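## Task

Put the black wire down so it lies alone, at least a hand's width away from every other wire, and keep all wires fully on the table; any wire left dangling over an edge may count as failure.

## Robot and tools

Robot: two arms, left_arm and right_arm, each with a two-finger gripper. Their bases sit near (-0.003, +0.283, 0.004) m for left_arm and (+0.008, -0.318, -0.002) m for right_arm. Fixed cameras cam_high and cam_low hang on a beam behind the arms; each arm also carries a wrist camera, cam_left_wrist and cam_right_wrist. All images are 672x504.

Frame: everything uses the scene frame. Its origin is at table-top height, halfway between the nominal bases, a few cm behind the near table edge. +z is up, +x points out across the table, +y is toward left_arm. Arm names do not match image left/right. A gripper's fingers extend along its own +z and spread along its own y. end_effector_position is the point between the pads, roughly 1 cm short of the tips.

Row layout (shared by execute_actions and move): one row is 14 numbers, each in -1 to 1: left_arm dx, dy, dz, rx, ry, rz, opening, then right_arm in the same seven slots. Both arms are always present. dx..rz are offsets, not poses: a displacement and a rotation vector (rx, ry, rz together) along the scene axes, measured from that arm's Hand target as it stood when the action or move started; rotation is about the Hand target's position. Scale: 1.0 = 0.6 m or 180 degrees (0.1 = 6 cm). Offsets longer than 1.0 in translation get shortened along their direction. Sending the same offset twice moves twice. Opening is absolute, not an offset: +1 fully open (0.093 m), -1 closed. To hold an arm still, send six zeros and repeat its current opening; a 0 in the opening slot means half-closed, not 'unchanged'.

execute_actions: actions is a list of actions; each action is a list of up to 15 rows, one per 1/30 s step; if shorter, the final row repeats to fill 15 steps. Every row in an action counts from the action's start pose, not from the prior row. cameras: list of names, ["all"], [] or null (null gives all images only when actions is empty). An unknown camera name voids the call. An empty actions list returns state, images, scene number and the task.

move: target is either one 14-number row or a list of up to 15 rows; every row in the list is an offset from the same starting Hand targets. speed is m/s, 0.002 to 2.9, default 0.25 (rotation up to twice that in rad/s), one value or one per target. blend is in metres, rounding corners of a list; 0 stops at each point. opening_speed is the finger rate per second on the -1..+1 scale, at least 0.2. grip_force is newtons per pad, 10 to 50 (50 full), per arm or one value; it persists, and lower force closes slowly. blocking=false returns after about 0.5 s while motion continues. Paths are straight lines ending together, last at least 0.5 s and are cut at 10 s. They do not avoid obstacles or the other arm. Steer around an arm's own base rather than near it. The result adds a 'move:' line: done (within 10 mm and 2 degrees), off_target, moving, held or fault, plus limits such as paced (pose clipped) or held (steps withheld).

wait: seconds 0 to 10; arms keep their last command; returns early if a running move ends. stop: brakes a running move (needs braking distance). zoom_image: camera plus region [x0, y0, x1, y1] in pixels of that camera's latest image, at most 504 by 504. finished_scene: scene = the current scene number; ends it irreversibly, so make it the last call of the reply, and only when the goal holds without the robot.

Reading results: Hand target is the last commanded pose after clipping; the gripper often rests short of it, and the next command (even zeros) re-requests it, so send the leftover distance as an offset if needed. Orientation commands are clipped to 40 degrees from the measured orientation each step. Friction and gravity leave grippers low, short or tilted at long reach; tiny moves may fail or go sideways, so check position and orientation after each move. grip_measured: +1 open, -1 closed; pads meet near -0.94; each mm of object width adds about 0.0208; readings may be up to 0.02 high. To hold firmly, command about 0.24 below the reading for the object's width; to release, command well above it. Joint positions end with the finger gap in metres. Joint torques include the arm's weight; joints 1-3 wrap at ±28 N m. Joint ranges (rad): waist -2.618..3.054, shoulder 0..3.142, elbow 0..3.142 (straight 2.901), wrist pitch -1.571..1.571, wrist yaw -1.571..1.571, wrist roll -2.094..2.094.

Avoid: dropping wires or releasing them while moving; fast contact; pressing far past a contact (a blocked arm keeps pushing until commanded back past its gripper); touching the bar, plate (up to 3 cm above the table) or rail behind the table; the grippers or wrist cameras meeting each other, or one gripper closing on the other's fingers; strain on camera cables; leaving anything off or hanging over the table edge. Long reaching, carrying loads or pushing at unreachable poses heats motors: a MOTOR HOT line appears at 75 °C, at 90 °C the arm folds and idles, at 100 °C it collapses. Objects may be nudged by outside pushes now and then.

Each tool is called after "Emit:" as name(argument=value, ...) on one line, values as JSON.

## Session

Emit:
execute_actions(actions=[])

Scene clock: 0.00 s.
left_arm: end_effector_position=(+0.3092, -0.0191, +0.2563) grip_measured=-0.921 end_effector_quat_wxyz=(+0.441, +0.525, +0.572, -0.450) | right_arm: end_effector_position=(+0.3860, -0.3355, +0.3974) grip_measured=+1.000 end_effector_quat_wxyz=(+0.704, +0.016, +0.710, -0.022)
Joint positions: left_arm=[-0.509 1.564 1.118 -0.028 1.016 0.394 0.001] | right_arm=[0 1.047 1.047 0 0 0 0.093]
Joint velocities: within noise
Joint torques (N m): no reading
Heat: left arm: 24 °C; right arm: 26 °C.
Hand target: left_arm +0.3076, -0.0203, +0.2623; +0.446, +0.528, +0.566, -0.450 | right_arm +0.3848, -0.3356, +0.4004; +0.705, +0.017, +0.708, -0.022
Tool commands: left_gripper/opening=-0.927464 right_gripper/opening=+1.0
camera_calibration:
cam_left_wrist: T_world_to_cam=[[-0.998913, -0.0285797, 0.0368339, 0.300079], [-0.0466172, 0.602027, -0.797114, 0.267696], [0.000606313, -0.797964, -0.602704, 0.226084], [0, 0, 0, 1]] pos_world=[0.312095, 0.0278227, 0.338593]
cam_right_wrist: T_world_to_cam=[[-0.0485015, -0.998709, 0.0150862, -0.320406], [-0.449805, 0.00835373, -0.893088, 0.569286], [0.891809, -0.050102, -0.44963, -0.096038], [0, 0, 0, 1]] pos_world=[0.326175, -0.32956, 0.470075]

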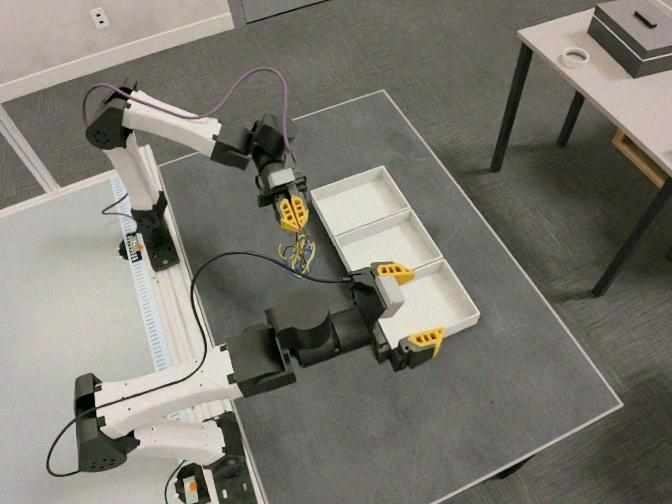

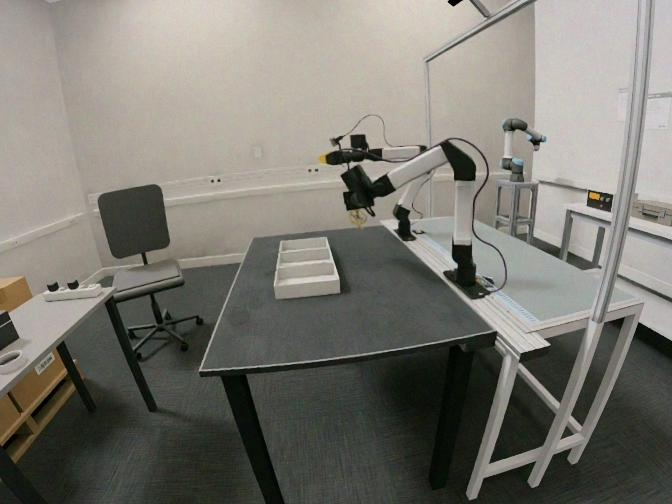

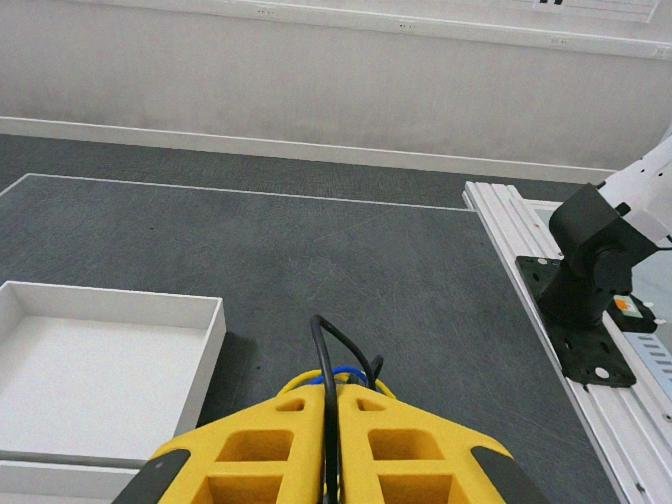

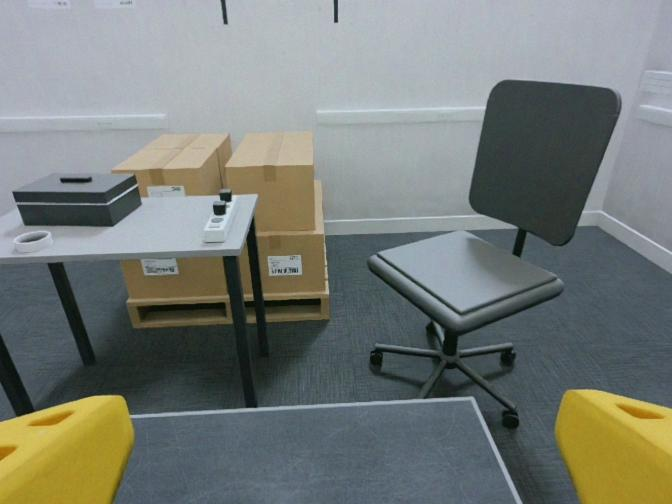

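Emit:
move(target=[[0.069, 0.028, 0.038, 0.3377, 0.3377, 0.4126, -1.0, -0.203, 0.4327, -0.297, 0, 0, 0.248, -0.2]], speed=0.35, cameras=["cam_right_wrist", "cam_left_wrist"])

Emit:
zoom_image(camera="cam_right_wrist", region=[200, 50, 500, 350])

Scene clock: 5.43 s.
left_arm: end_effector_position=(+0.3494, +0.0023, +0.2854) grip_measured=-0.974 end_effector_quat_wxyz=(+0.171, -0.018, +0.976, -0.135) | right_arm: end_effector_position=(+0.2641, -0.0756, +0.2299) grip_measured=-0.198 end_effector_quat_wxyz=(+0.664, -0.250, +0.658, +0.253)
Joint positions: left_arm=[-0.781 2.08 2.515 -1.565 -0.082 -0.742 0] | right_arm=[0.842 1.008 0.334 0.695 0.061 0 0.036]
Joint torques (N m): left_arm=[-0.94 -9.03 8.27 1.17 -0.24 -0.01] | right_arm=[0.29 -1.7 5.93 2.4 0.07 0.01]
Heat: left arm: 25 °C; right arm: 26 °C.
Hand target: left_arm +0.3490, -0.0035, +0.2849; +0.000, -0.022, +1.000, +0.015 | right_arm +0.2630, -0.0760, +0.2222; +0.661, -0.253, +0.662, +0.248
Off the commanded pose: left_arm 0.006 m, 26 deg | right_arm 0.008 m, 1 deg.
joint sent to its limit (left arm) — joint 4 (wrist pitch), lower limit. The joint targets are off in orientation, not in position.
move: off_target (left_arm)
camera_calibration:
cam_left_wrist: T_world_to_cam=[[-0.0333512, -0.960831, 0.275122, -0.0635202], [-0.994931, 0.0580478, 0.0821161, 0.361536], [-0.0948699, -0.270989, -0.957896, 0.394267], [0, 0, 0, 1]] pos_world=[0.394988, 0.0248234, 0.365455]
cam_right_wrist: T_world_to_cam=[[0.66846, -0.743721, 0.00641432, -0.232351], [-0.31932, -0.294774, -0.900635, 0.306967], [0.671711, 0.59999, -0.43453, 0.054134], [0, 0, 0, 1]] pos_world=[0.216976, -0.114799, 0.301478]
Images, in order (width x height): cam_left_wrist 672x504, cam_right_wrist 672x504.

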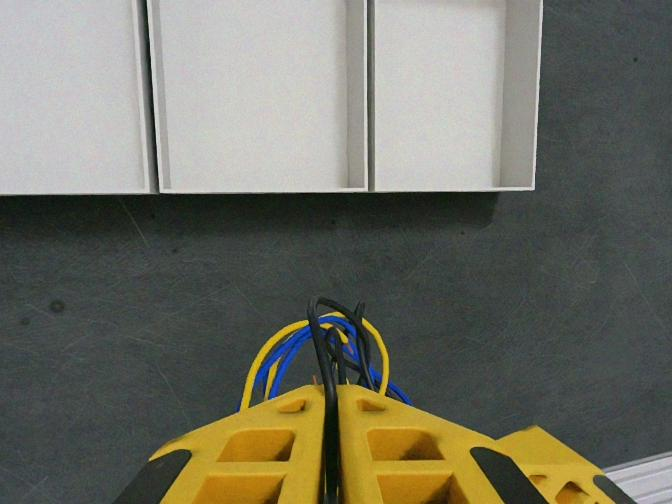

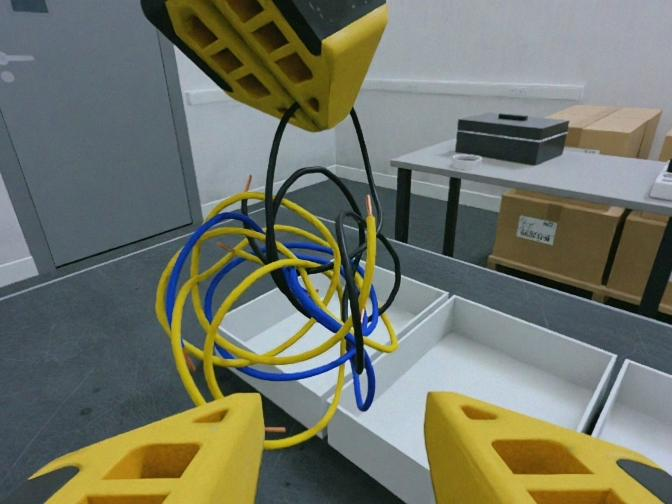

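Scaled by 1.680.

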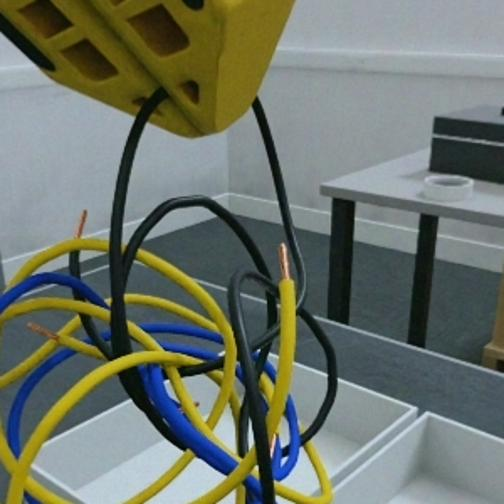

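Emit:
zoom_image(camera="cam_right_wrist", region=[130, 180, 420, 460])

Scaled by 1.738.

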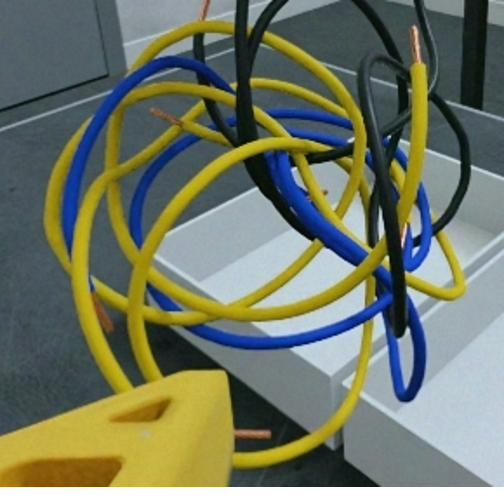

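Emit:
move(target=[[0, 0, 0, 0, 0, 0, -1.0, -0.031, 0.087, -0.053, 0, 0, 0, 0.0]], speed=0.2, cameras=["cam_right_wrist"])

Emit:
zoom_image(camera="cam_right_wrist", region=[180, 100, 560, 480])

Scene clock: 15.53 s.
left_arm: end_effector_position=(+0.3494, +0.0023, +0.2854) grip_measured=-0.974 end_effector_quat_wxyz=(+0.171, -0.018, +0.976, -0.136) | right_arm: end_effector_position=(+0.2455, -0.0235, +0.1962) grip_measured=-0.002 end_effector_quat_wxyz=(+0.662, -0.249, +0.659, +0.254)
Joint positions: left_arm=[-0.781 2.08 2.515 -1.565 -0.082 -0.742 0] | right_arm=[1.079 1.313 0.328 1.003 0.298 0 0.045]
Joint torques (N m): left_arm=[-0.9 -9.01 8.36 1.15 -0.25 0.02] | right_arm=[0.28 -2.71 5.39 2.36 0.05 -0.01]
Heat: left arm: 27 °C; right arm: 29 °C.
Hand target: left_arm +0.3490, -0.0035, +0.2849; +0.000, -0.022, +1.000, +0.015 | right_arm +0.2444, -0.0238, +0.1903; +0.661, -0.253, +0.662, +0.248
Off the commanded pose: left_arm 0.006 m, 26 deg | right_arm 0.006 m, 1 deg.
joint sent to its limit (left arm) — joint 4 (wrist pitch), lower limit. The joint targets are off in orientation, not in position.
move: off_target (left_arm)
camera_calibration:
cam_right_wrist: T_world_to_cam=[[0.66852, -0.743691, 0.00215776, -0.180105], [-0.323653, -0.293549, -0.899488, 0.286919], [0.669574, 0.600627, -0.436941, 0.0217812], [0, 0, 0, 1]] pos_world=[0.198682, -0.0628004, 0.267986]
Images, in order (width x height): cam_right_wrist 672x504.

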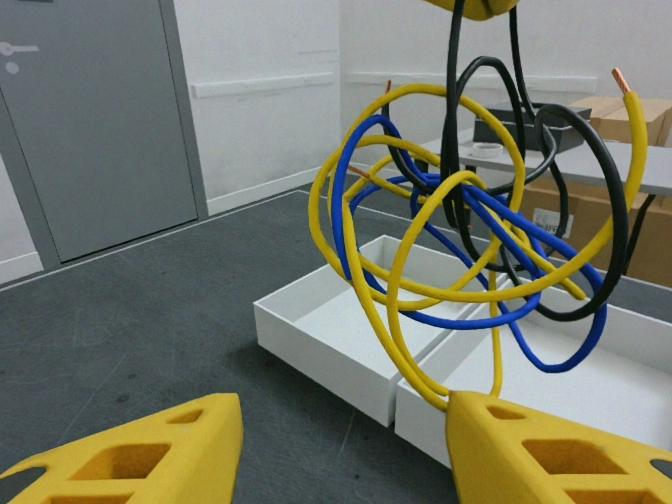

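Scaled by 1.326.

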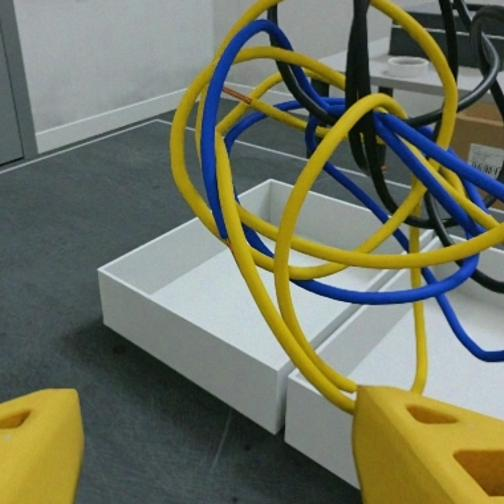

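Emit:
move(target=[[0, 0, 0, 0, 0, 0, -1.0, 0.0983, 0.0651, -0.0127, -0.125, -0.111, -0.0015, -0.27]], speed=0.12, cameras=["cam_right_wrist"])

Scene clock: 19.43 s.
left_arm: end_effector_position=(+0.3494, +0.0023, +0.2854) grip_measured=-0.974 end_effector_quat_wxyz=(+0.171, -0.018, +0.976, -0.136) | right_arm: end_effector_position=(+0.2985, +0.0108, +0.1733) grip_measured=-0.269 end_effector_quat_wxyz=(+0.693, -0.418, +0.583, +0.065)
Joint positions: left_arm=[-0.781 2.08 2.515 -1.565 -0.082 -0.742 0] | right_arm=[0.985 1.624 0.515 1.089 0.216 -0.523 0.032]
Joint torques (N m): left_arm=[-0.88 -8.96 8.23 1.15 -0.23 0.01] | right_arm=[-0.84 -4.98 7.86 2.43 -0.09 0]
Heat: left arm: 27 °C; right arm: 30 °C.
Hand target: left_arm +0.3490, -0.0035, +0.2849; +0.000, -0.022, +1.000, +0.015 | right_arm +0.3035, +0.0152, +0.1828; +0.704, -0.414, +0.574, +0.065
Off the commanded pose: left_arm 0.006 m, 26 deg | right_arm 0.012 m, 2 deg.
joint sent to its limit (left arm) — joint 4 (wrist pitch), lower limit. The joint targets are off in orientation, not in position.
move: off_target (left_arm, right_arm)
camera_calibration:
cam_right_wrist: T_world_to_cam=[[0.579162, -0.636247, 0.509667, -0.252323], [-0.0507015, -0.652098, -0.756438, 0.191136], [0.813634, 0.412259, -0.409929, -0.089939], [0, 0, 0, 1]] pos_world=[0.229004, 0.00117754, 0.236314]
Images, in order (width x height): cam_right_wrist 672x504.

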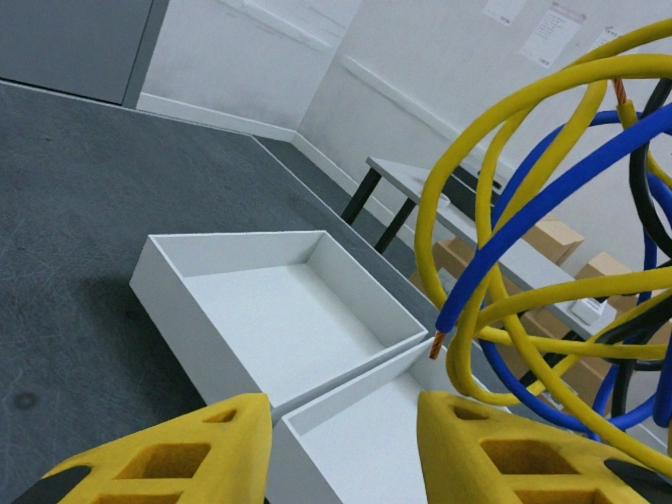

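Emit:
move(target=[[0, 0, 0, 0, 0, 0, -1.0, -0.05, -0.045, 0.002, 0, 0, 0, -0.27], [0, 0, 0, 0, 0, 0, -1.0, -0.0413, -0.0495, 0.0575, 0, 0, 0, -0.27]], speed=0.15, blend=[0.015, 0], cameras=["cam_right_wrist"])

Scene clock: 21.37 s.
left_arm: end_effector_position=(+0.3494, +0.0023, +0.2854) grip_measured=-0.974 end_effector_quat_wxyz=(+0.171, -0.018, +0.976, -0.136) | right_arm: end_effector_position=(+0.2756, -0.0162, +0.2062) grip_measured=-0.269 end_effector_quat_wxyz=(+0.698, -0.416, +0.580, +0.067)
Joint positions: left_arm=[-0.781 2.08 2.515 -1.565 -0.082 -0.742 0] | right_arm=[0.992 1.357 0.444 0.907 0.22 -0.525 0.032]
Joint torques (N m): left_arm=[-0.94 -9.05 8.34 1.19 -0.22 -0.02] | right_arm=[-0.76 -5.16 8.61 2.06 -0.07 0.01]
Heat: left arm: 27 °C; right arm: 30 °C.
Hand target: left_arm +0.3491, -0.0035, +0.2850; +0.000, -0.022, +1.000, +0.015 | right_arm +0.2787, -0.0145, +0.2172; +0.704, -0.414, +0.574, +0.065
Off the commanded pose: left_arm 0.006 m, 26 deg | right_arm 0.012 m, 1 deg.
joint sent to its limit (left arm) — joint 4 (wrist pitch), lower limit. The joint targets are off in orientation, not in position.
move: off_target (left_arm, right_arm)
camera_calibration:
cam_right_wrist: T_world_to_cam=[[0.576937, -0.638883, 0.508893, -0.272319], [-0.0424135, -0.645634, -0.762469, 0.196402], [0.815687, 0.418312, -0.399587, -0.0493532], [0, 0, 0, 1]] pos_world=[0.205698, -0.026531, 0.26861]
Images, in order (width x height): cam_right_wrist 672x504.

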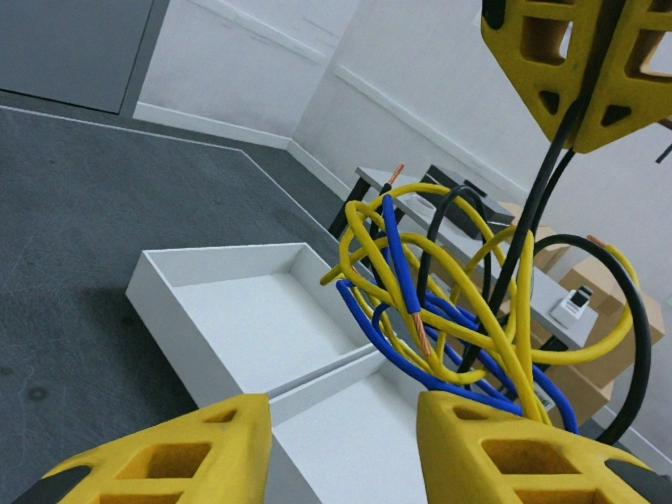

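Emit:
zoom_image(camera="cam_right_wrist", region=[300, 160, 600, 460])

Scaled by 1.680.

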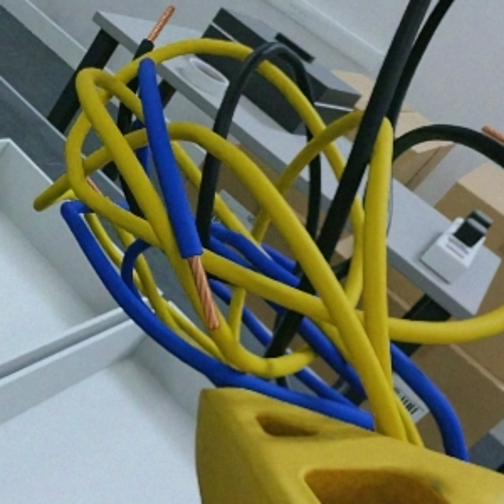

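Emit:
move(target=[[0, 0, 0, 0, 0, 0, -1.0, -0.03, -0.03, 0.0, 0, 0, 0, -0.2], [0, 0, 0, 0, 0, 0, -1.0, 0.0313, -0.0982, 0.0195, 0, 0, 0, -0.2]], speed=0.2, blend=[0.015, 0], cameras=["cam_right_wrist"])

Emit:
zoom_image(camera="cam_right_wrist", region=[140, 120, 520, 500])

Scene clock: 23.87 s.
left_arm: end_effector_position=(+0.3494, +0.0023, +0.2854) grip_measured=-0.974 end_effector_quat_wxyz=(+0.171, -0.018, +0.976, -0.136) | right_arm: end_effector_position=(+0.2984, -0.0726, +0.2297) grip_measured=-0.202 end_effector_quat_wxyz=(+0.707, -0.408, +0.574, +0.066)
Joint positions: left_arm=[-0.781 2.08 2.515 -1.565 -0.082 -0.743 0] | right_arm=[0.748 1.168 0.408 0.779 -0.018 -0.525 0.036]
Joint torques (N m): left_arm=[-0.85 -8.99 8.23 1.15 -0.27 0.02] | right_arm=[-0.73 -4.03 7.04 2.06 -0.13 0.03]
Heat: left arm: 28 °C; right arm: 30 °C.
Hand target: left_arm +0.3491, -0.0035, +0.2850; +0.000, -0.023, +1.000, +0.015 | right_arm +0.2975, -0.0734, +0.2289; +0.704, -0.414, +0.574, +0.065
Off the commanded pose: left_arm 0.006 m, 26 deg | right_arm 0.001 m, 1 deg.
joint sent to its limit (left arm) — joint 4 (wrist pitch), lower limit. The joint targets are off in orientation, not in position.
move: off_target (left_arm); blend cut to 0.0126 m at target 1
camera_calibration:
cam_right_wrist: T_world_to_cam=[[0.563464, -0.651384, 0.508141, -0.330106], [-0.0319092, -0.631779, -0.774492, 0.179404], [0.825524, 0.420184, -0.37677, -0.0429654], [0, 0, 0, 1]] pos_world=[0.227196, -0.0836284, 0.290499]
Images, in order (width x height): cam_right_wrist 672x504.

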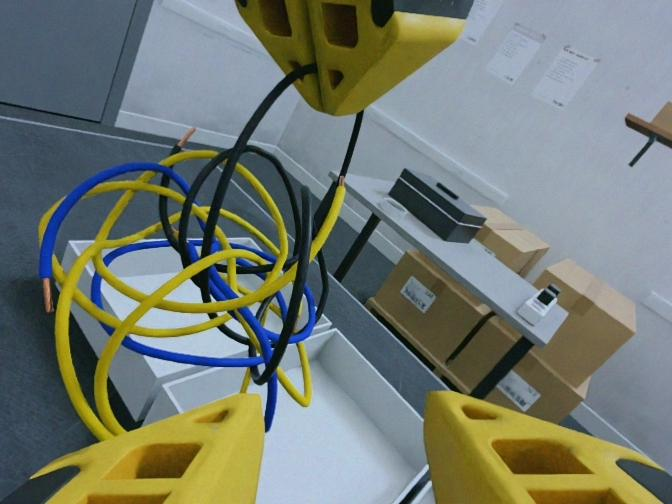

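Scaled by 1.326.

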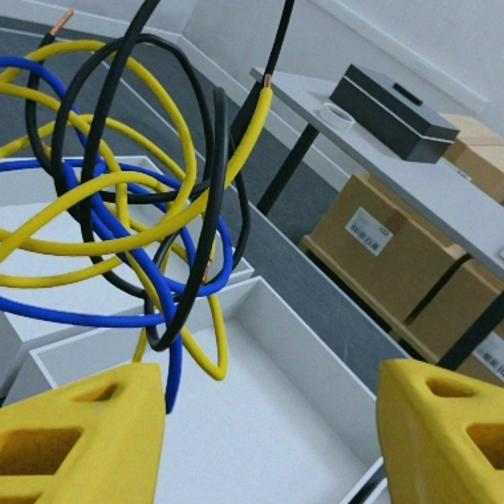

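Emit:
move(target=[[0, 0, 0, 0, 0, 0, -1.0, -0.0587, 0.0683, -0.1142, 0, 0, 0, -0.2]], speed=0.2, cameras=["cam_right_wrist"])

Emit:
zoom_image(camera="cam_right_wrist", region=[200, 140, 560, 500])

Scene clock: 26.13 s.
left_arm: end_effector_position=(+0.3494, +0.0023, +0.2854) grip_measured=-0.974 end_effector_quat_wxyz=(+0.171, -0.018, +0.976, -0.136) | right_arm: end_effector_position=(+0.2643, -0.0314, +0.1660) grip_measured=-0.202 end_effector_quat_wxyz=(+0.707, -0.409, +0.573, +0.071)
Joint positions: left_arm=[-0.781 2.08 2.515 -1.565 -0.082 -0.743 0] | right_arm=[0.991 1.506 0.282 1.245 0.217 -0.525 0.036]
Joint torques (N m): left_arm=[-0.99 -9.05 8.25 1.16 -0.26 0.02] | right_arm=[0.38 -3.67 4.12 2.35 0.06 0.02]
Heat: left arm: 28 °C; right arm: 30 °C.
Hand target: left_arm +0.3491, -0.0035, +0.2850; +0.000, -0.023, +1.000, +0.015 | right_arm +0.2622, -0.0324, +0.1605; +0.704, -0.414, +0.574, +0.065
Off the commanded pose: left_arm 0.006 m, 26 deg | right_arm 0.006 m, 1 deg.
joint sent to its limit (left arm) — joint 4 (wrist pitch), lower limit. The joint targets are off in orientation, not in position.
move: off_target (left_arm)
camera_calibration:
cam_right_wrist: T_world_to_cam=[[0.569518, -0.649506, 0.503777, -0.252544], [-0.0281761, -0.627949, -0.777744, 0.154705], [0.821496, 0.428745, -0.375929, -0.0549014], [0, 0, 0, 1]] pos_world=[0.193289, -0.0433434, 0.226908]
Images, in order (width x height): cam_right_wrist 672x504.

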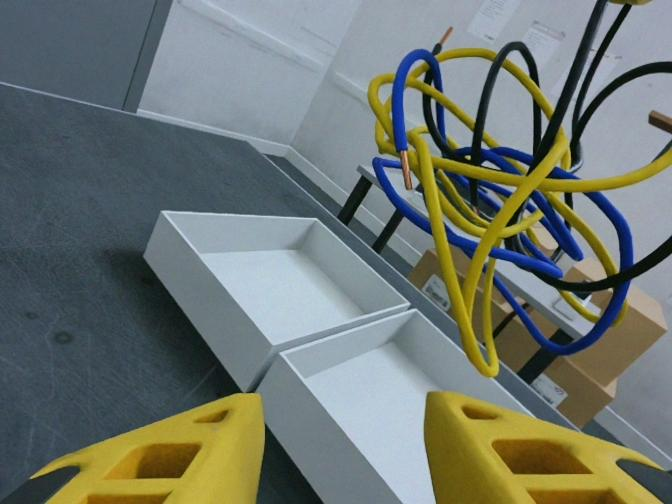

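Scaled by 1.400.

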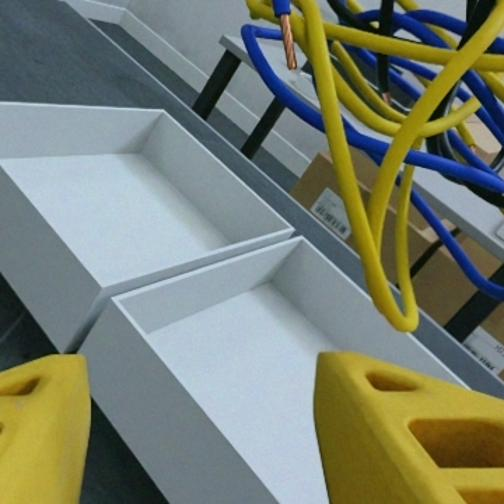

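Emit:
move(target=[[0, 0, 0, 0, 0, 0, -1.0, -0.0027, -0.0477, 0.0197, 0, 0, 0, -0.2], [0, 0, 0, 0, 0, 0, -1.0, -0.0175, -0.0313, 0.0675, 0, 0, 0, -0.3], [0, 0, 0, 0, 0, 0, -1.0, 0.0225, 0.0042, 0.0678, 0, 0, 0, -0.35]], speed=0.12, blend=[0.01, 0.01, 0], cameras=["cam_right_wrist"])

Emit:
zoom_image(camera="cam_right_wrist", region=[170, 120, 550, 500])

Scene clock: 30.70 s.
left_arm: end_effector_position=(+0.3494, +0.0023, +0.2854) grip_measured=-0.974 end_effector_quat_wxyz=(+0.171, -0.018, +0.976, -0.136) | right_arm: end_effector_position=(+0.2714, -0.0343, +0.1905) grip_measured=-0.349 end_effector_quat_wxyz=(+0.694, -0.418, +0.583, +0.064)
Joint positions: left_arm=[-0.781 2.08 2.515 -1.565 -0.082 -0.743 0] | right_arm=[0.962 1.332 0.356 0.958 0.194 -0.526 0.028]
Joint torques (N m): left_arm=[-1.16 -9.1 8.36 1.16 -0.23 0.03] | right_arm=[-0.85 -3.15 8.54 2.38 -0.13 0.04]
Heat: left arm: 28 °C; right arm: 31 °C.
Hand target: left_arm +0.3491, -0.0035, +0.2850; +0.000, -0.023, +1.000, +0.015 | right_arm +0.2757, -0.0299, +0.2012; +0.704, -0.414, +0.574, +0.066
Off the commanded pose: left_arm 0.006 m, 26 deg | right_arm 0.012 m, 2 deg.
joint sent to its limit (left arm) — joint 4 (wrist pitch), lower limit. The joint targets are off in orientation, not in position.
move: off_target (left_arm, right_arm); blend cut to 0 m at target 2; target 2's new opening was sent with right_arm's hand 0.012 m and 1 deg from that target; target 3's new opening was sent with right_arm's hand 0.012 m and 2 deg from that target
camera_calibration:
cam_right_wrist: T_world_to_cam=[[0.577009, -0.636633, 0.511625, -0.273991], [-0.0492756, -0.652419, -0.756255, 0.172997], [0.81525, 0.411155, -0.407822, -0.0431582], [0, 0, 0, 1]] pos_world=[0.201804, -0.0438205, 0.253409]
Images, in order (width x height): cam_right_wrist 672x504.

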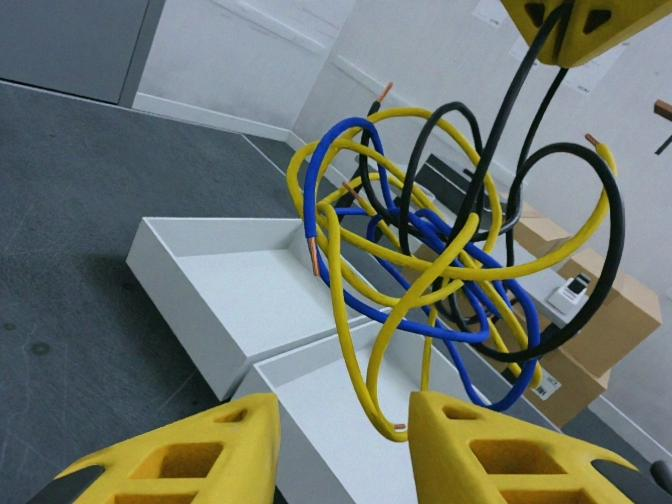

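Scaled by 1.326.

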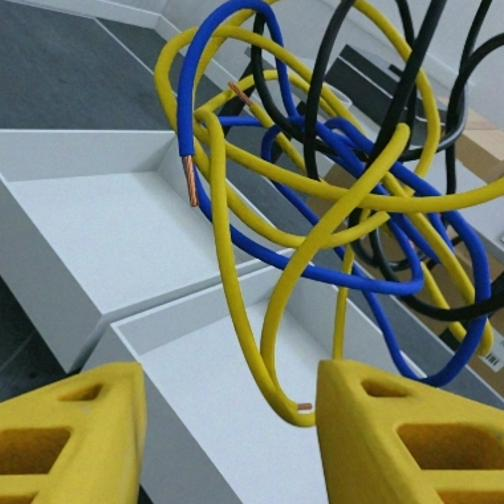

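Emit:
move(target=[[0, 0, 0, 0, 0, 0, -1.0, 0.0137, 0.0158, 0.021, 0, 0, 0, -0.35], [0, 0, 0, 0, 0, 0, -1.0, 0.0137, 0.0158, 0.021, 0, 0, 0, -1.0]], speed=0.1, opening_speed=0.8, cameras=["cam_right_wrist"])

Emit:
zoom_image(camera="cam_right_wrist", region=[170, 120, 550, 500])

Scene clock: 33.53 s.
left_arm: end_effector_position=(+0.3492, +0.0025, +0.2853) grip_measured=-0.974 end_effector_quat_wxyz=(+0.171, -0.018, +0.976, -0.135) | right_arm: end_effector_position=(+0.2801, -0.0244, +0.2097) grip_measured=-0.979 end_effector_quat_wxyz=(+0.704, -0.410, +0.576, +0.067)
Joint positions: left_arm=[-0.781 2.08 2.515 -1.566 -0.082 -0.743 0] | right_arm=[0.959 1.343 0.429 0.925 0.192 -0.526 0]
Joint torques (N m): left_arm=[-1.03 -9.01 8.24 1.13 -0.26 0] | right_arm=[-0.81 -3.44 8.68 2.07 -0.13 0.02]
Heat: left arm: 29 °C; right arm: 31 °C.
Hand target: left_arm +0.3491, -0.0035, +0.2850; +0.000, -0.023, +1.000, +0.015 | right_arm +0.2840, -0.0204, +0.2137; +0.704, -0.414, +0.574, +0.065
Off the commanded pose: left_arm 0.006 m, 26 deg | right_arm 0.007 m, 1 deg.
joint sent to its limit (left arm) — joint 4 (wrist pitch), lower limit. The joint targets are off in orientation, not in position.
move: off_target (left_arm)
camera_calibration:
cam_right_wrist: T_world_to_cam=[[0.567903, -0.648153, 0.50733, -0.279291], [-0.0362066, -0.635444, -0.771298, 0.194298], [0.822299, 0.419654, -0.384338, -0.0532073], [0, 0, 0, 1]] pos_world=[0.209398, -0.035229, 0.271105]
Images, in order (width x height): cam_right_wrist 672x504.

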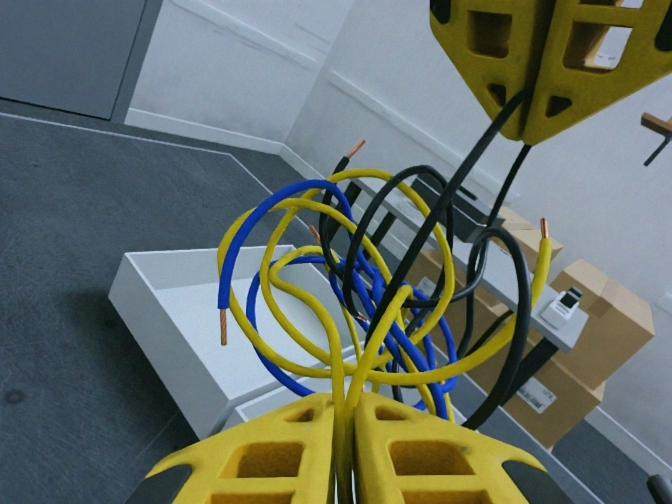

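Scaled by 1.326.

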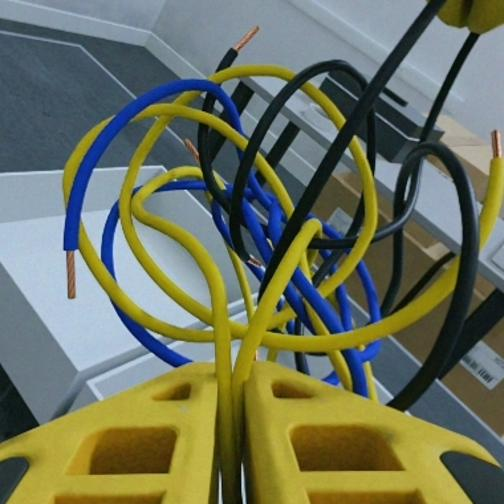

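Emit:
move(target=[[0.04, 0.14, 0.03, 0, 0, 0, -1.0, -0.09, -0.08, 0.0, 0, 0, 0, -1.0]], speed=0.07, cameras=["cam_right_wrist"])

Emit:
zoom_image(camera="cam_right_wrist", region=[130, 80, 600, 504])

Scene clock: 37.87 s.
left_arm: end_effector_position=(+0.3642, +0.0584, +0.2862) grip_measured=-0.974 end_effector_quat_wxyz=(+0.151, -0.013, +0.980, -0.131) | right_arm: end_effector_position=(+0.2333, -0.0652, +0.2318) grip_measured=-0.979 end_effector_quat_wxyz=(+0.721, -0.398, +0.562, +0.076)
Joint positions: left_arm=[-0.628 2.014 2.446 -1.593 0 -0.599 0] | right_arm=[1.019 0.961 0.279 0.746 0.243 -0.526 0]
Joint torques (N m): left_arm=[2.78 -14.39 5.03 1.43 -0.75 0.25] | right_arm=[0.53 -2.84 4.97 1.82 0.11 0.01]
Heat: left arm: 30 °C; right arm: 31 °C.
Hand target: left_arm +0.3731, +0.0805, +0.3030; +0.000, -0.022, +1.000, +0.015 | right_arm +0.2299, -0.0684, +0.2137; +0.704, -0.414, +0.574, +0.065
Off the commanded pose: left_arm 0.029 m, 24 deg | right_arm 0.019 m, 3 deg.
joint read past its limit (left arm) — joint 4 (wrist pitch), lower limit.
joint sent to its limit (left arm) — joint 4 (wrist pitch), lower limit. The joint targets are off in orientation, not in position.
move: off_target (left_arm, right_arm)
camera_calibration:
cam_right_wrist: T_world_to_cam=[[0.558496, -0.665428, 0.495266, -0.286467], [-0.00725469, -0.600956, -0.799249, 0.18572], [0.829475, 0.442785, -0.340459, 0.000557029], [0, 0, 0, 1]] pos_world=[0.160876, -0.0792607, 0.290503]
Images, in order (width x height): cam_right_wrist 672x504.

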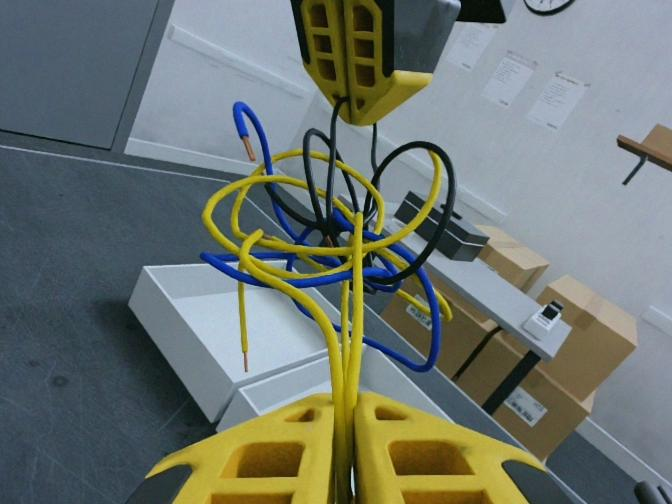

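Scaled by 1.072.

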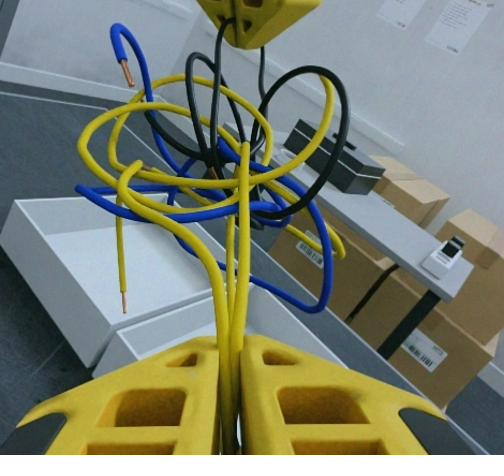

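Emit:
zoom_image(camera="cam_right_wrist", region=[230, 190, 460, 420])

Scaled by 2.191.

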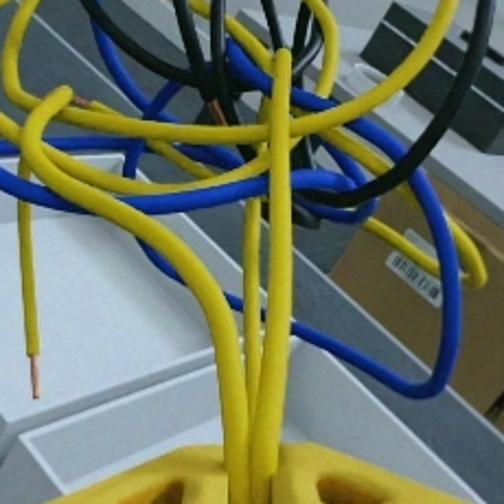

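Emit:
wait(seconds=0.0, cameras=["cam_left_wrist", "cam_low", "cam_high"])

Emit:
zoom_image(camera="cam_left_wrist", region=[120, 200, 600, 504])

Emit:
zoom_image(camera="cam_low", region=[310, 150, 430, 250])

Scene clock: 39.10 s.
left_arm: end_effector_position=(+0.3642, +0.0584, +0.2862) grip_measured=-0.974 end_effector_quat_wxyz=(+0.151, -0.013, +0.980, -0.131) | right_arm: end_effector_position=(+0.2333, -0.0652, +0.2318) grip_measured=-0.979 end_effector_quat_wxyz=(+0.721, -0.398, +0.562, +0.076)
Joint positions: left_arm=[-0.628 2.014 2.446 -1.593 0 -0.599 0] | right_arm=[1.019 0.961 0.279 0.746 0.243 -0.526 0]
Joint torques (N m): left_arm=[2.81 -14.48 5.09 1.42 -0.76 0.24] | right_arm=[0.61 -2.88 4.92 1.82 0.08 0.01]
Heat: left arm: 31 °C; right arm: 31 °C.
Hand target: left_arm +0.3731, +0.0805, +0.3030; +0.000, -0.023, +1.000, +0.015 | right_arm +0.2299, -0.0684, +0.2138; +0.704, -0.414, +0.574, +0.066
Tool commands: left_gripper/opening=-1.0 right_gripper/opening=-1.0
Off the commanded pose: left_arm 0.029 m, 24 deg | right_arm 0.019 m, 3 deg.
joint read past its limit (left arm) — joint 4 (wrist pitch), lower limit.
camera_calibration:
cam_left_wrist: T_world_to_cam=[[-0.0344338, -0.963283, 0.266272, -0.00625494], [-0.990144, 0.0690722, 0.121836, 0.359161], [-0.135755, -0.259453, -0.956167, 0.425342], [0, 0, 0, 1]] pos_world=[0.413148, 0.0795227, 0.364604]
Images, in order (width x height): cam_high 672x504, cam_low 672x504, cam_left_wrist 672x504.

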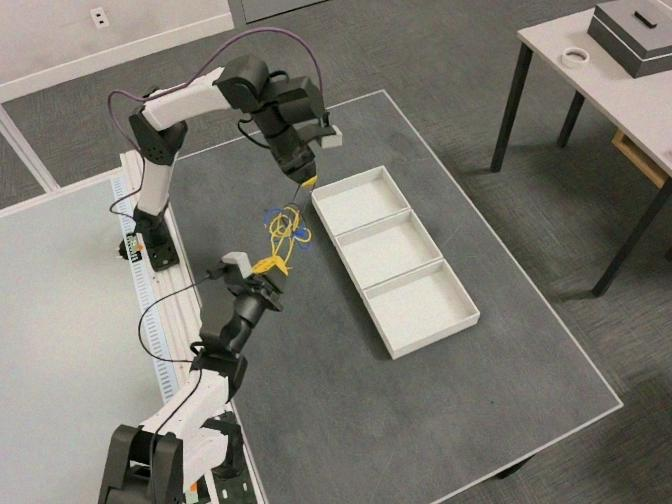

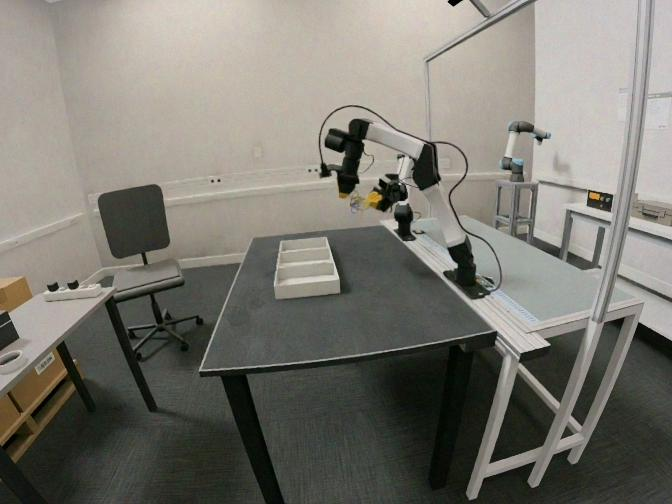

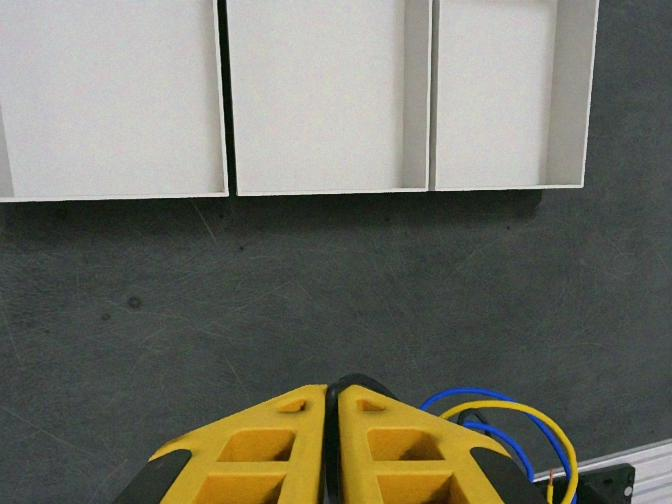

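Scaled by 1.050.

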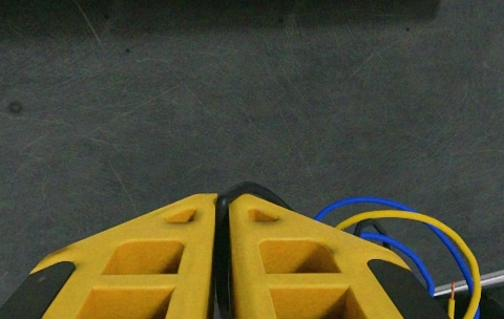

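Scaled by 4.200.

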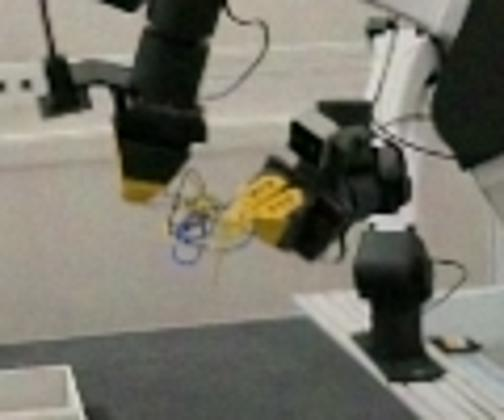

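Emit:
move(target=[[-0.033, -0.09, -0.02, 0, 0, 0, -1.0, 0.0, 0.0, 0.0, 0, 0, 0, -1.0], [-0.033, -0.09, -0.02, 0, 0, 0, -1.0, 0.0, 0.0, 0.0, 0, 0, 0, -0.3], [-0.033, -0.09, -0.02, 0, 0, 0, -1.0, -0.07, -0.06, -0.0, 0, 0, 0, -0.3]], speed=0.12, opening_speed=0.7, cameras=["cam_right_wrist"])

Emit:
zoom_image(camera="cam_right_wrist", region=[200, 80, 500, 380])

Scene clock: 45.13 s.
left_arm: end_effector_position=(+0.3505, +0.0342, +0.2893) grip_measured=-0.974 end_effector_quat_wxyz=(+0.169, -0.018, +0.978, -0.119) | right_arm: end_effector_position=(+0.1887, -0.1038, +0.2219) grip_measured=-0.302 end_effector_quat_wxyz=(+0.711, -0.406, +0.569, +0.072)
Joint positions: left_arm=[-0.724 2.014 2.446 -1.581 -0.08 -0.688 0] | right_arm=[1.149 0.508 0.175 0.368 0.375 -0.532 0.031]
Joint torques (N m): left_arm=[-1.05 -8.69 8.16 1.28 -0.29 0.07] | right_arm=[0.39 -0.06 6.82 2.03 0.07 0.06]
Heat: left arm: 31 °C; right arm: 32 °C.
Hand target: left_arm +0.3533, +0.0265, +0.2910; +0.000, -0.023, +1.000, +0.015 | right_arm +0.1879, -0.1044, +0.2137; +0.704, -0.414, +0.574, +0.065
Off the commanded pose: left_arm 0.008 m, 25 deg | right_arm 0.008 m, 2 deg.
joint read past its limit (left arm) — joint 4 (wrist pitch), lower limit.
joint sent to its limit (left arm) — joint 4 (wrist pitch), lower limit. The joint targets are off in orientation, not in position.
move: off_target (left_arm); target 2's new opening was sent with right_arm's hand 0.011 m and 2 deg from that target
camera_calibration:
cam_right_wrist: T_world_to_cam=[[0.565465, -0.65386, 0.502709, -0.284262], [-0.0215123, -0.620998, -0.783517, 0.151383], [0.824492, 0.432237, -0.365218, 0.056655], [0, 0, 0, 1]] pos_world=[0.117285, -0.116347, 0.282204]
Images, in order (width x height): cam_right_wrist 672x504.

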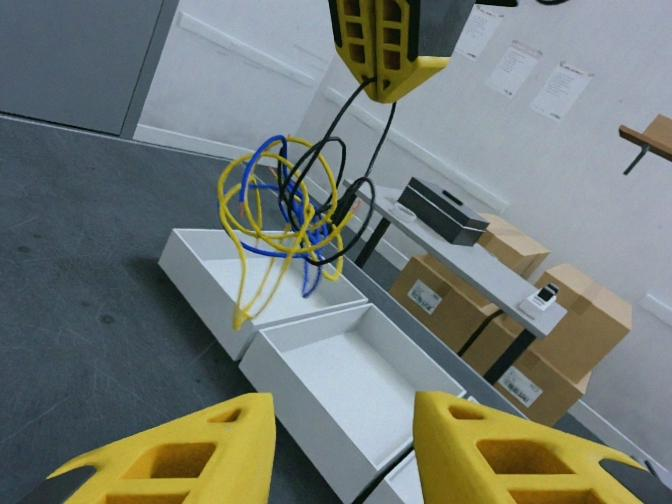

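Scaled by 1.680.

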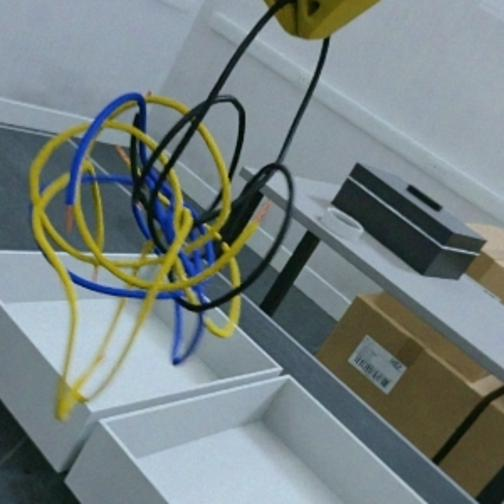

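Emit:
move(target=[[0, 0, 0, 0, 0, 0, -1.0, 0.0995, 0.1918, -0.0737, 0, 0, 0, -0.2]], speed=0.2, cameras=["cam_right_wrist"])

Emit:
zoom_image(camera="cam_right_wrist", region=[200, 80, 560, 440])

Scene clock: 47.73 s.
left_arm: end_effector_position=(+0.3505, +0.0342, +0.2893) grip_measured=-0.974 end_effector_quat_wxyz=(+0.169, -0.018, +0.978, -0.119) | right_arm: end_effector_position=(+0.2444, +0.0045, +0.1602) grip_measured=-0.202 end_effector_quat_wxyz=(+0.694, -0.422, +0.580, +0.063)
Joint positions: left_arm=[-0.724 2.014 2.446 -1.581 -0.08 -0.688 0] | right_arm=[1.149 1.565 0.364 1.184 0.376 -0.531 0.036]
Joint torques (N m): left_arm=[-1.03 -8.51 7.99 1.31 -0.26 0.03] | right_arm=[-0.1 -4.08 7.57 2.36 0.01 0.07]
Heat: left arm: 31 °C; right arm: 32 °C.
Hand target: left_arm +0.3533, +0.0265, +0.2910; +0.000, -0.023, +1.000, +0.015 | right_arm +0.2476, +0.0107, +0.1695; +0.704, -0.414, +0.574, +0.065
Off the commanded pose: left_arm 0.008 m, 25 deg | right_arm 0.012 m, 2 deg.
joint read past its limit (left arm) — joint 4 (wrist pitch), lower limit.
joint sent to its limit (left arm) — joint 4 (wrist pitch), lower limit. The joint targets are off in orientation, not in position.
move: off_target (left_arm, right_arm)
camera_calibration:
cam_right_wrist: T_world_to_cam=[[0.57797, -0.630046, 0.518646, -0.219572], [-0.0411856, -0.65726, -0.752537, 0.171543], [0.815018, 0.413583, -0.405825, -0.0497223], [0, 0, 0, 1]] pos_world=[0.174496, -0.00502766, 0.222794]
Images, in order (width x height): cam_right_wrist 672x504.

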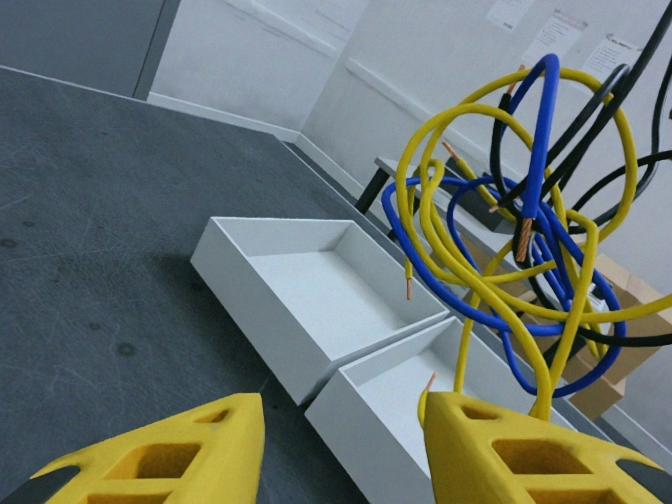

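Scaled by 1.400.

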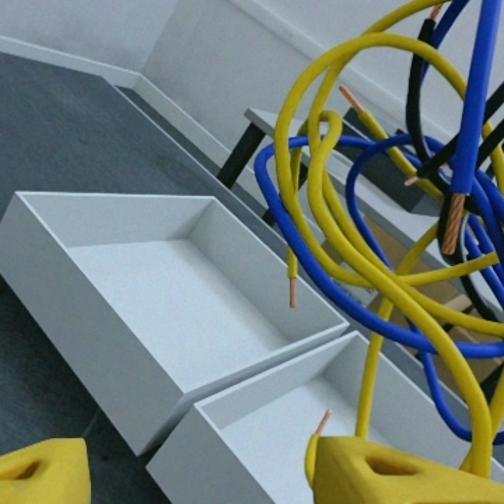

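Emit:
move(target=[[0, 0, 0, 0, 0, 0, -1.0, -0.0245, -0.0067, 0.0682, 0, 0, 0, -0.3], [0, 0, 0, 0, 0, 0, -1.0, 0.0503, 0.0595, 0.065, 0, 0, 0, -0.3]], speed=0.15, blend=[0.012, 0], cameras=["cam_right_wrist"])

Emit:
zoom_image(camera="cam_right_wrist", region=[180, 130, 560, 504])

Scene clock: 50.13 s.
left_arm: end_effector_position=(+0.3505, +0.0342, +0.2893) grip_measured=-0.974 end_effector_quat_wxyz=(+0.169, -0.018, +0.978, -0.119) | right_arm: end_effector_position=(+0.2749, +0.0409, +0.2047) grip_measured=-0.299 end_effector_quat_wxyz=(+0.703, -0.411, +0.576, +0.064)
Joint positions: left_arm=[-0.724 2.014 2.446 -1.581 -0.08 -0.688 0] | right_arm=[1.118 1.576 0.606 0.98 0.353 -0.531 0.031]
Joint torques (N m): left_arm=[-1.17 -8.39 8.14 1.28 -0.28 0] | right_arm=[-0.58 -5.26 8.51 2.06 -0.11 0.07]
Heat: left arm: 31 °C; right arm: 32 °C.
Hand target: left_arm +0.3533, +0.0265, +0.2910; +0.000, -0.023, +1.000, +0.015 | right_arm +0.2778, +0.0463, +0.2085; +0.704, -0.414, +0.574, +0.065
Off the commanded pose: left_arm 0.008 m, 25 deg | right_arm 0.007 m, 0 deg.
joint read past its limit (left arm) — joint 4 (wrist pitch), lower limit.
joint sent to its limit (left arm) — joint 4 (wrist pitch), lower limit. The joint targets are off in orientation, not in position.
move: off_target (left_arm)
camera_calibration:
cam_right_wrist: T_world_to_cam=[[0.565889, -0.647344, 0.510603, -0.23164], [-0.0368315, -0.638532, -0.768713, 0.231531], [0.823659, 0.4162, -0.385181, -0.0782964], [0, 0, 0, 1]] pos_world=[0.2041, 0.0304763, 0.266099]
Images, in order (width x height): cam_right_wrist 672x504.

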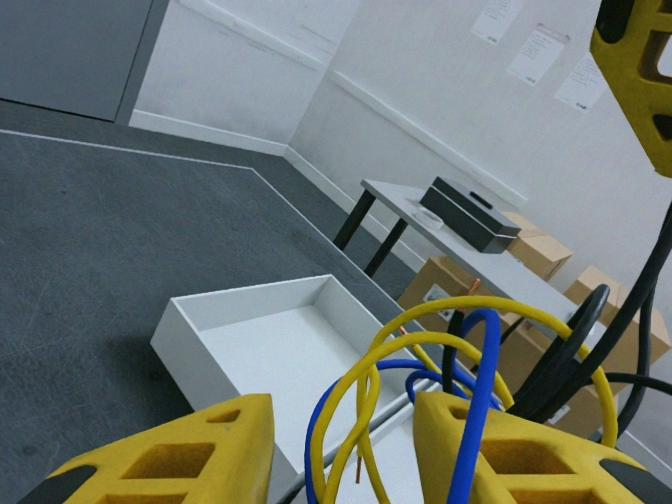

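Scaled by 1.326.

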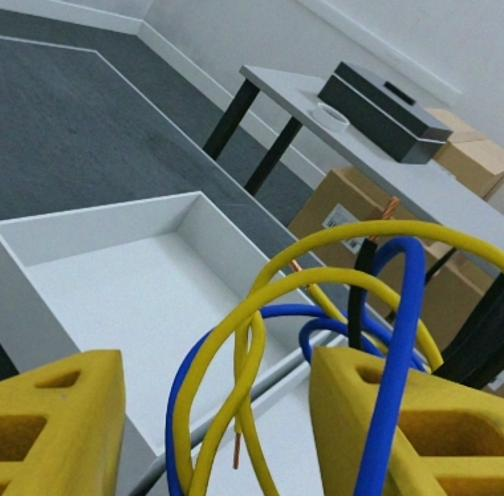

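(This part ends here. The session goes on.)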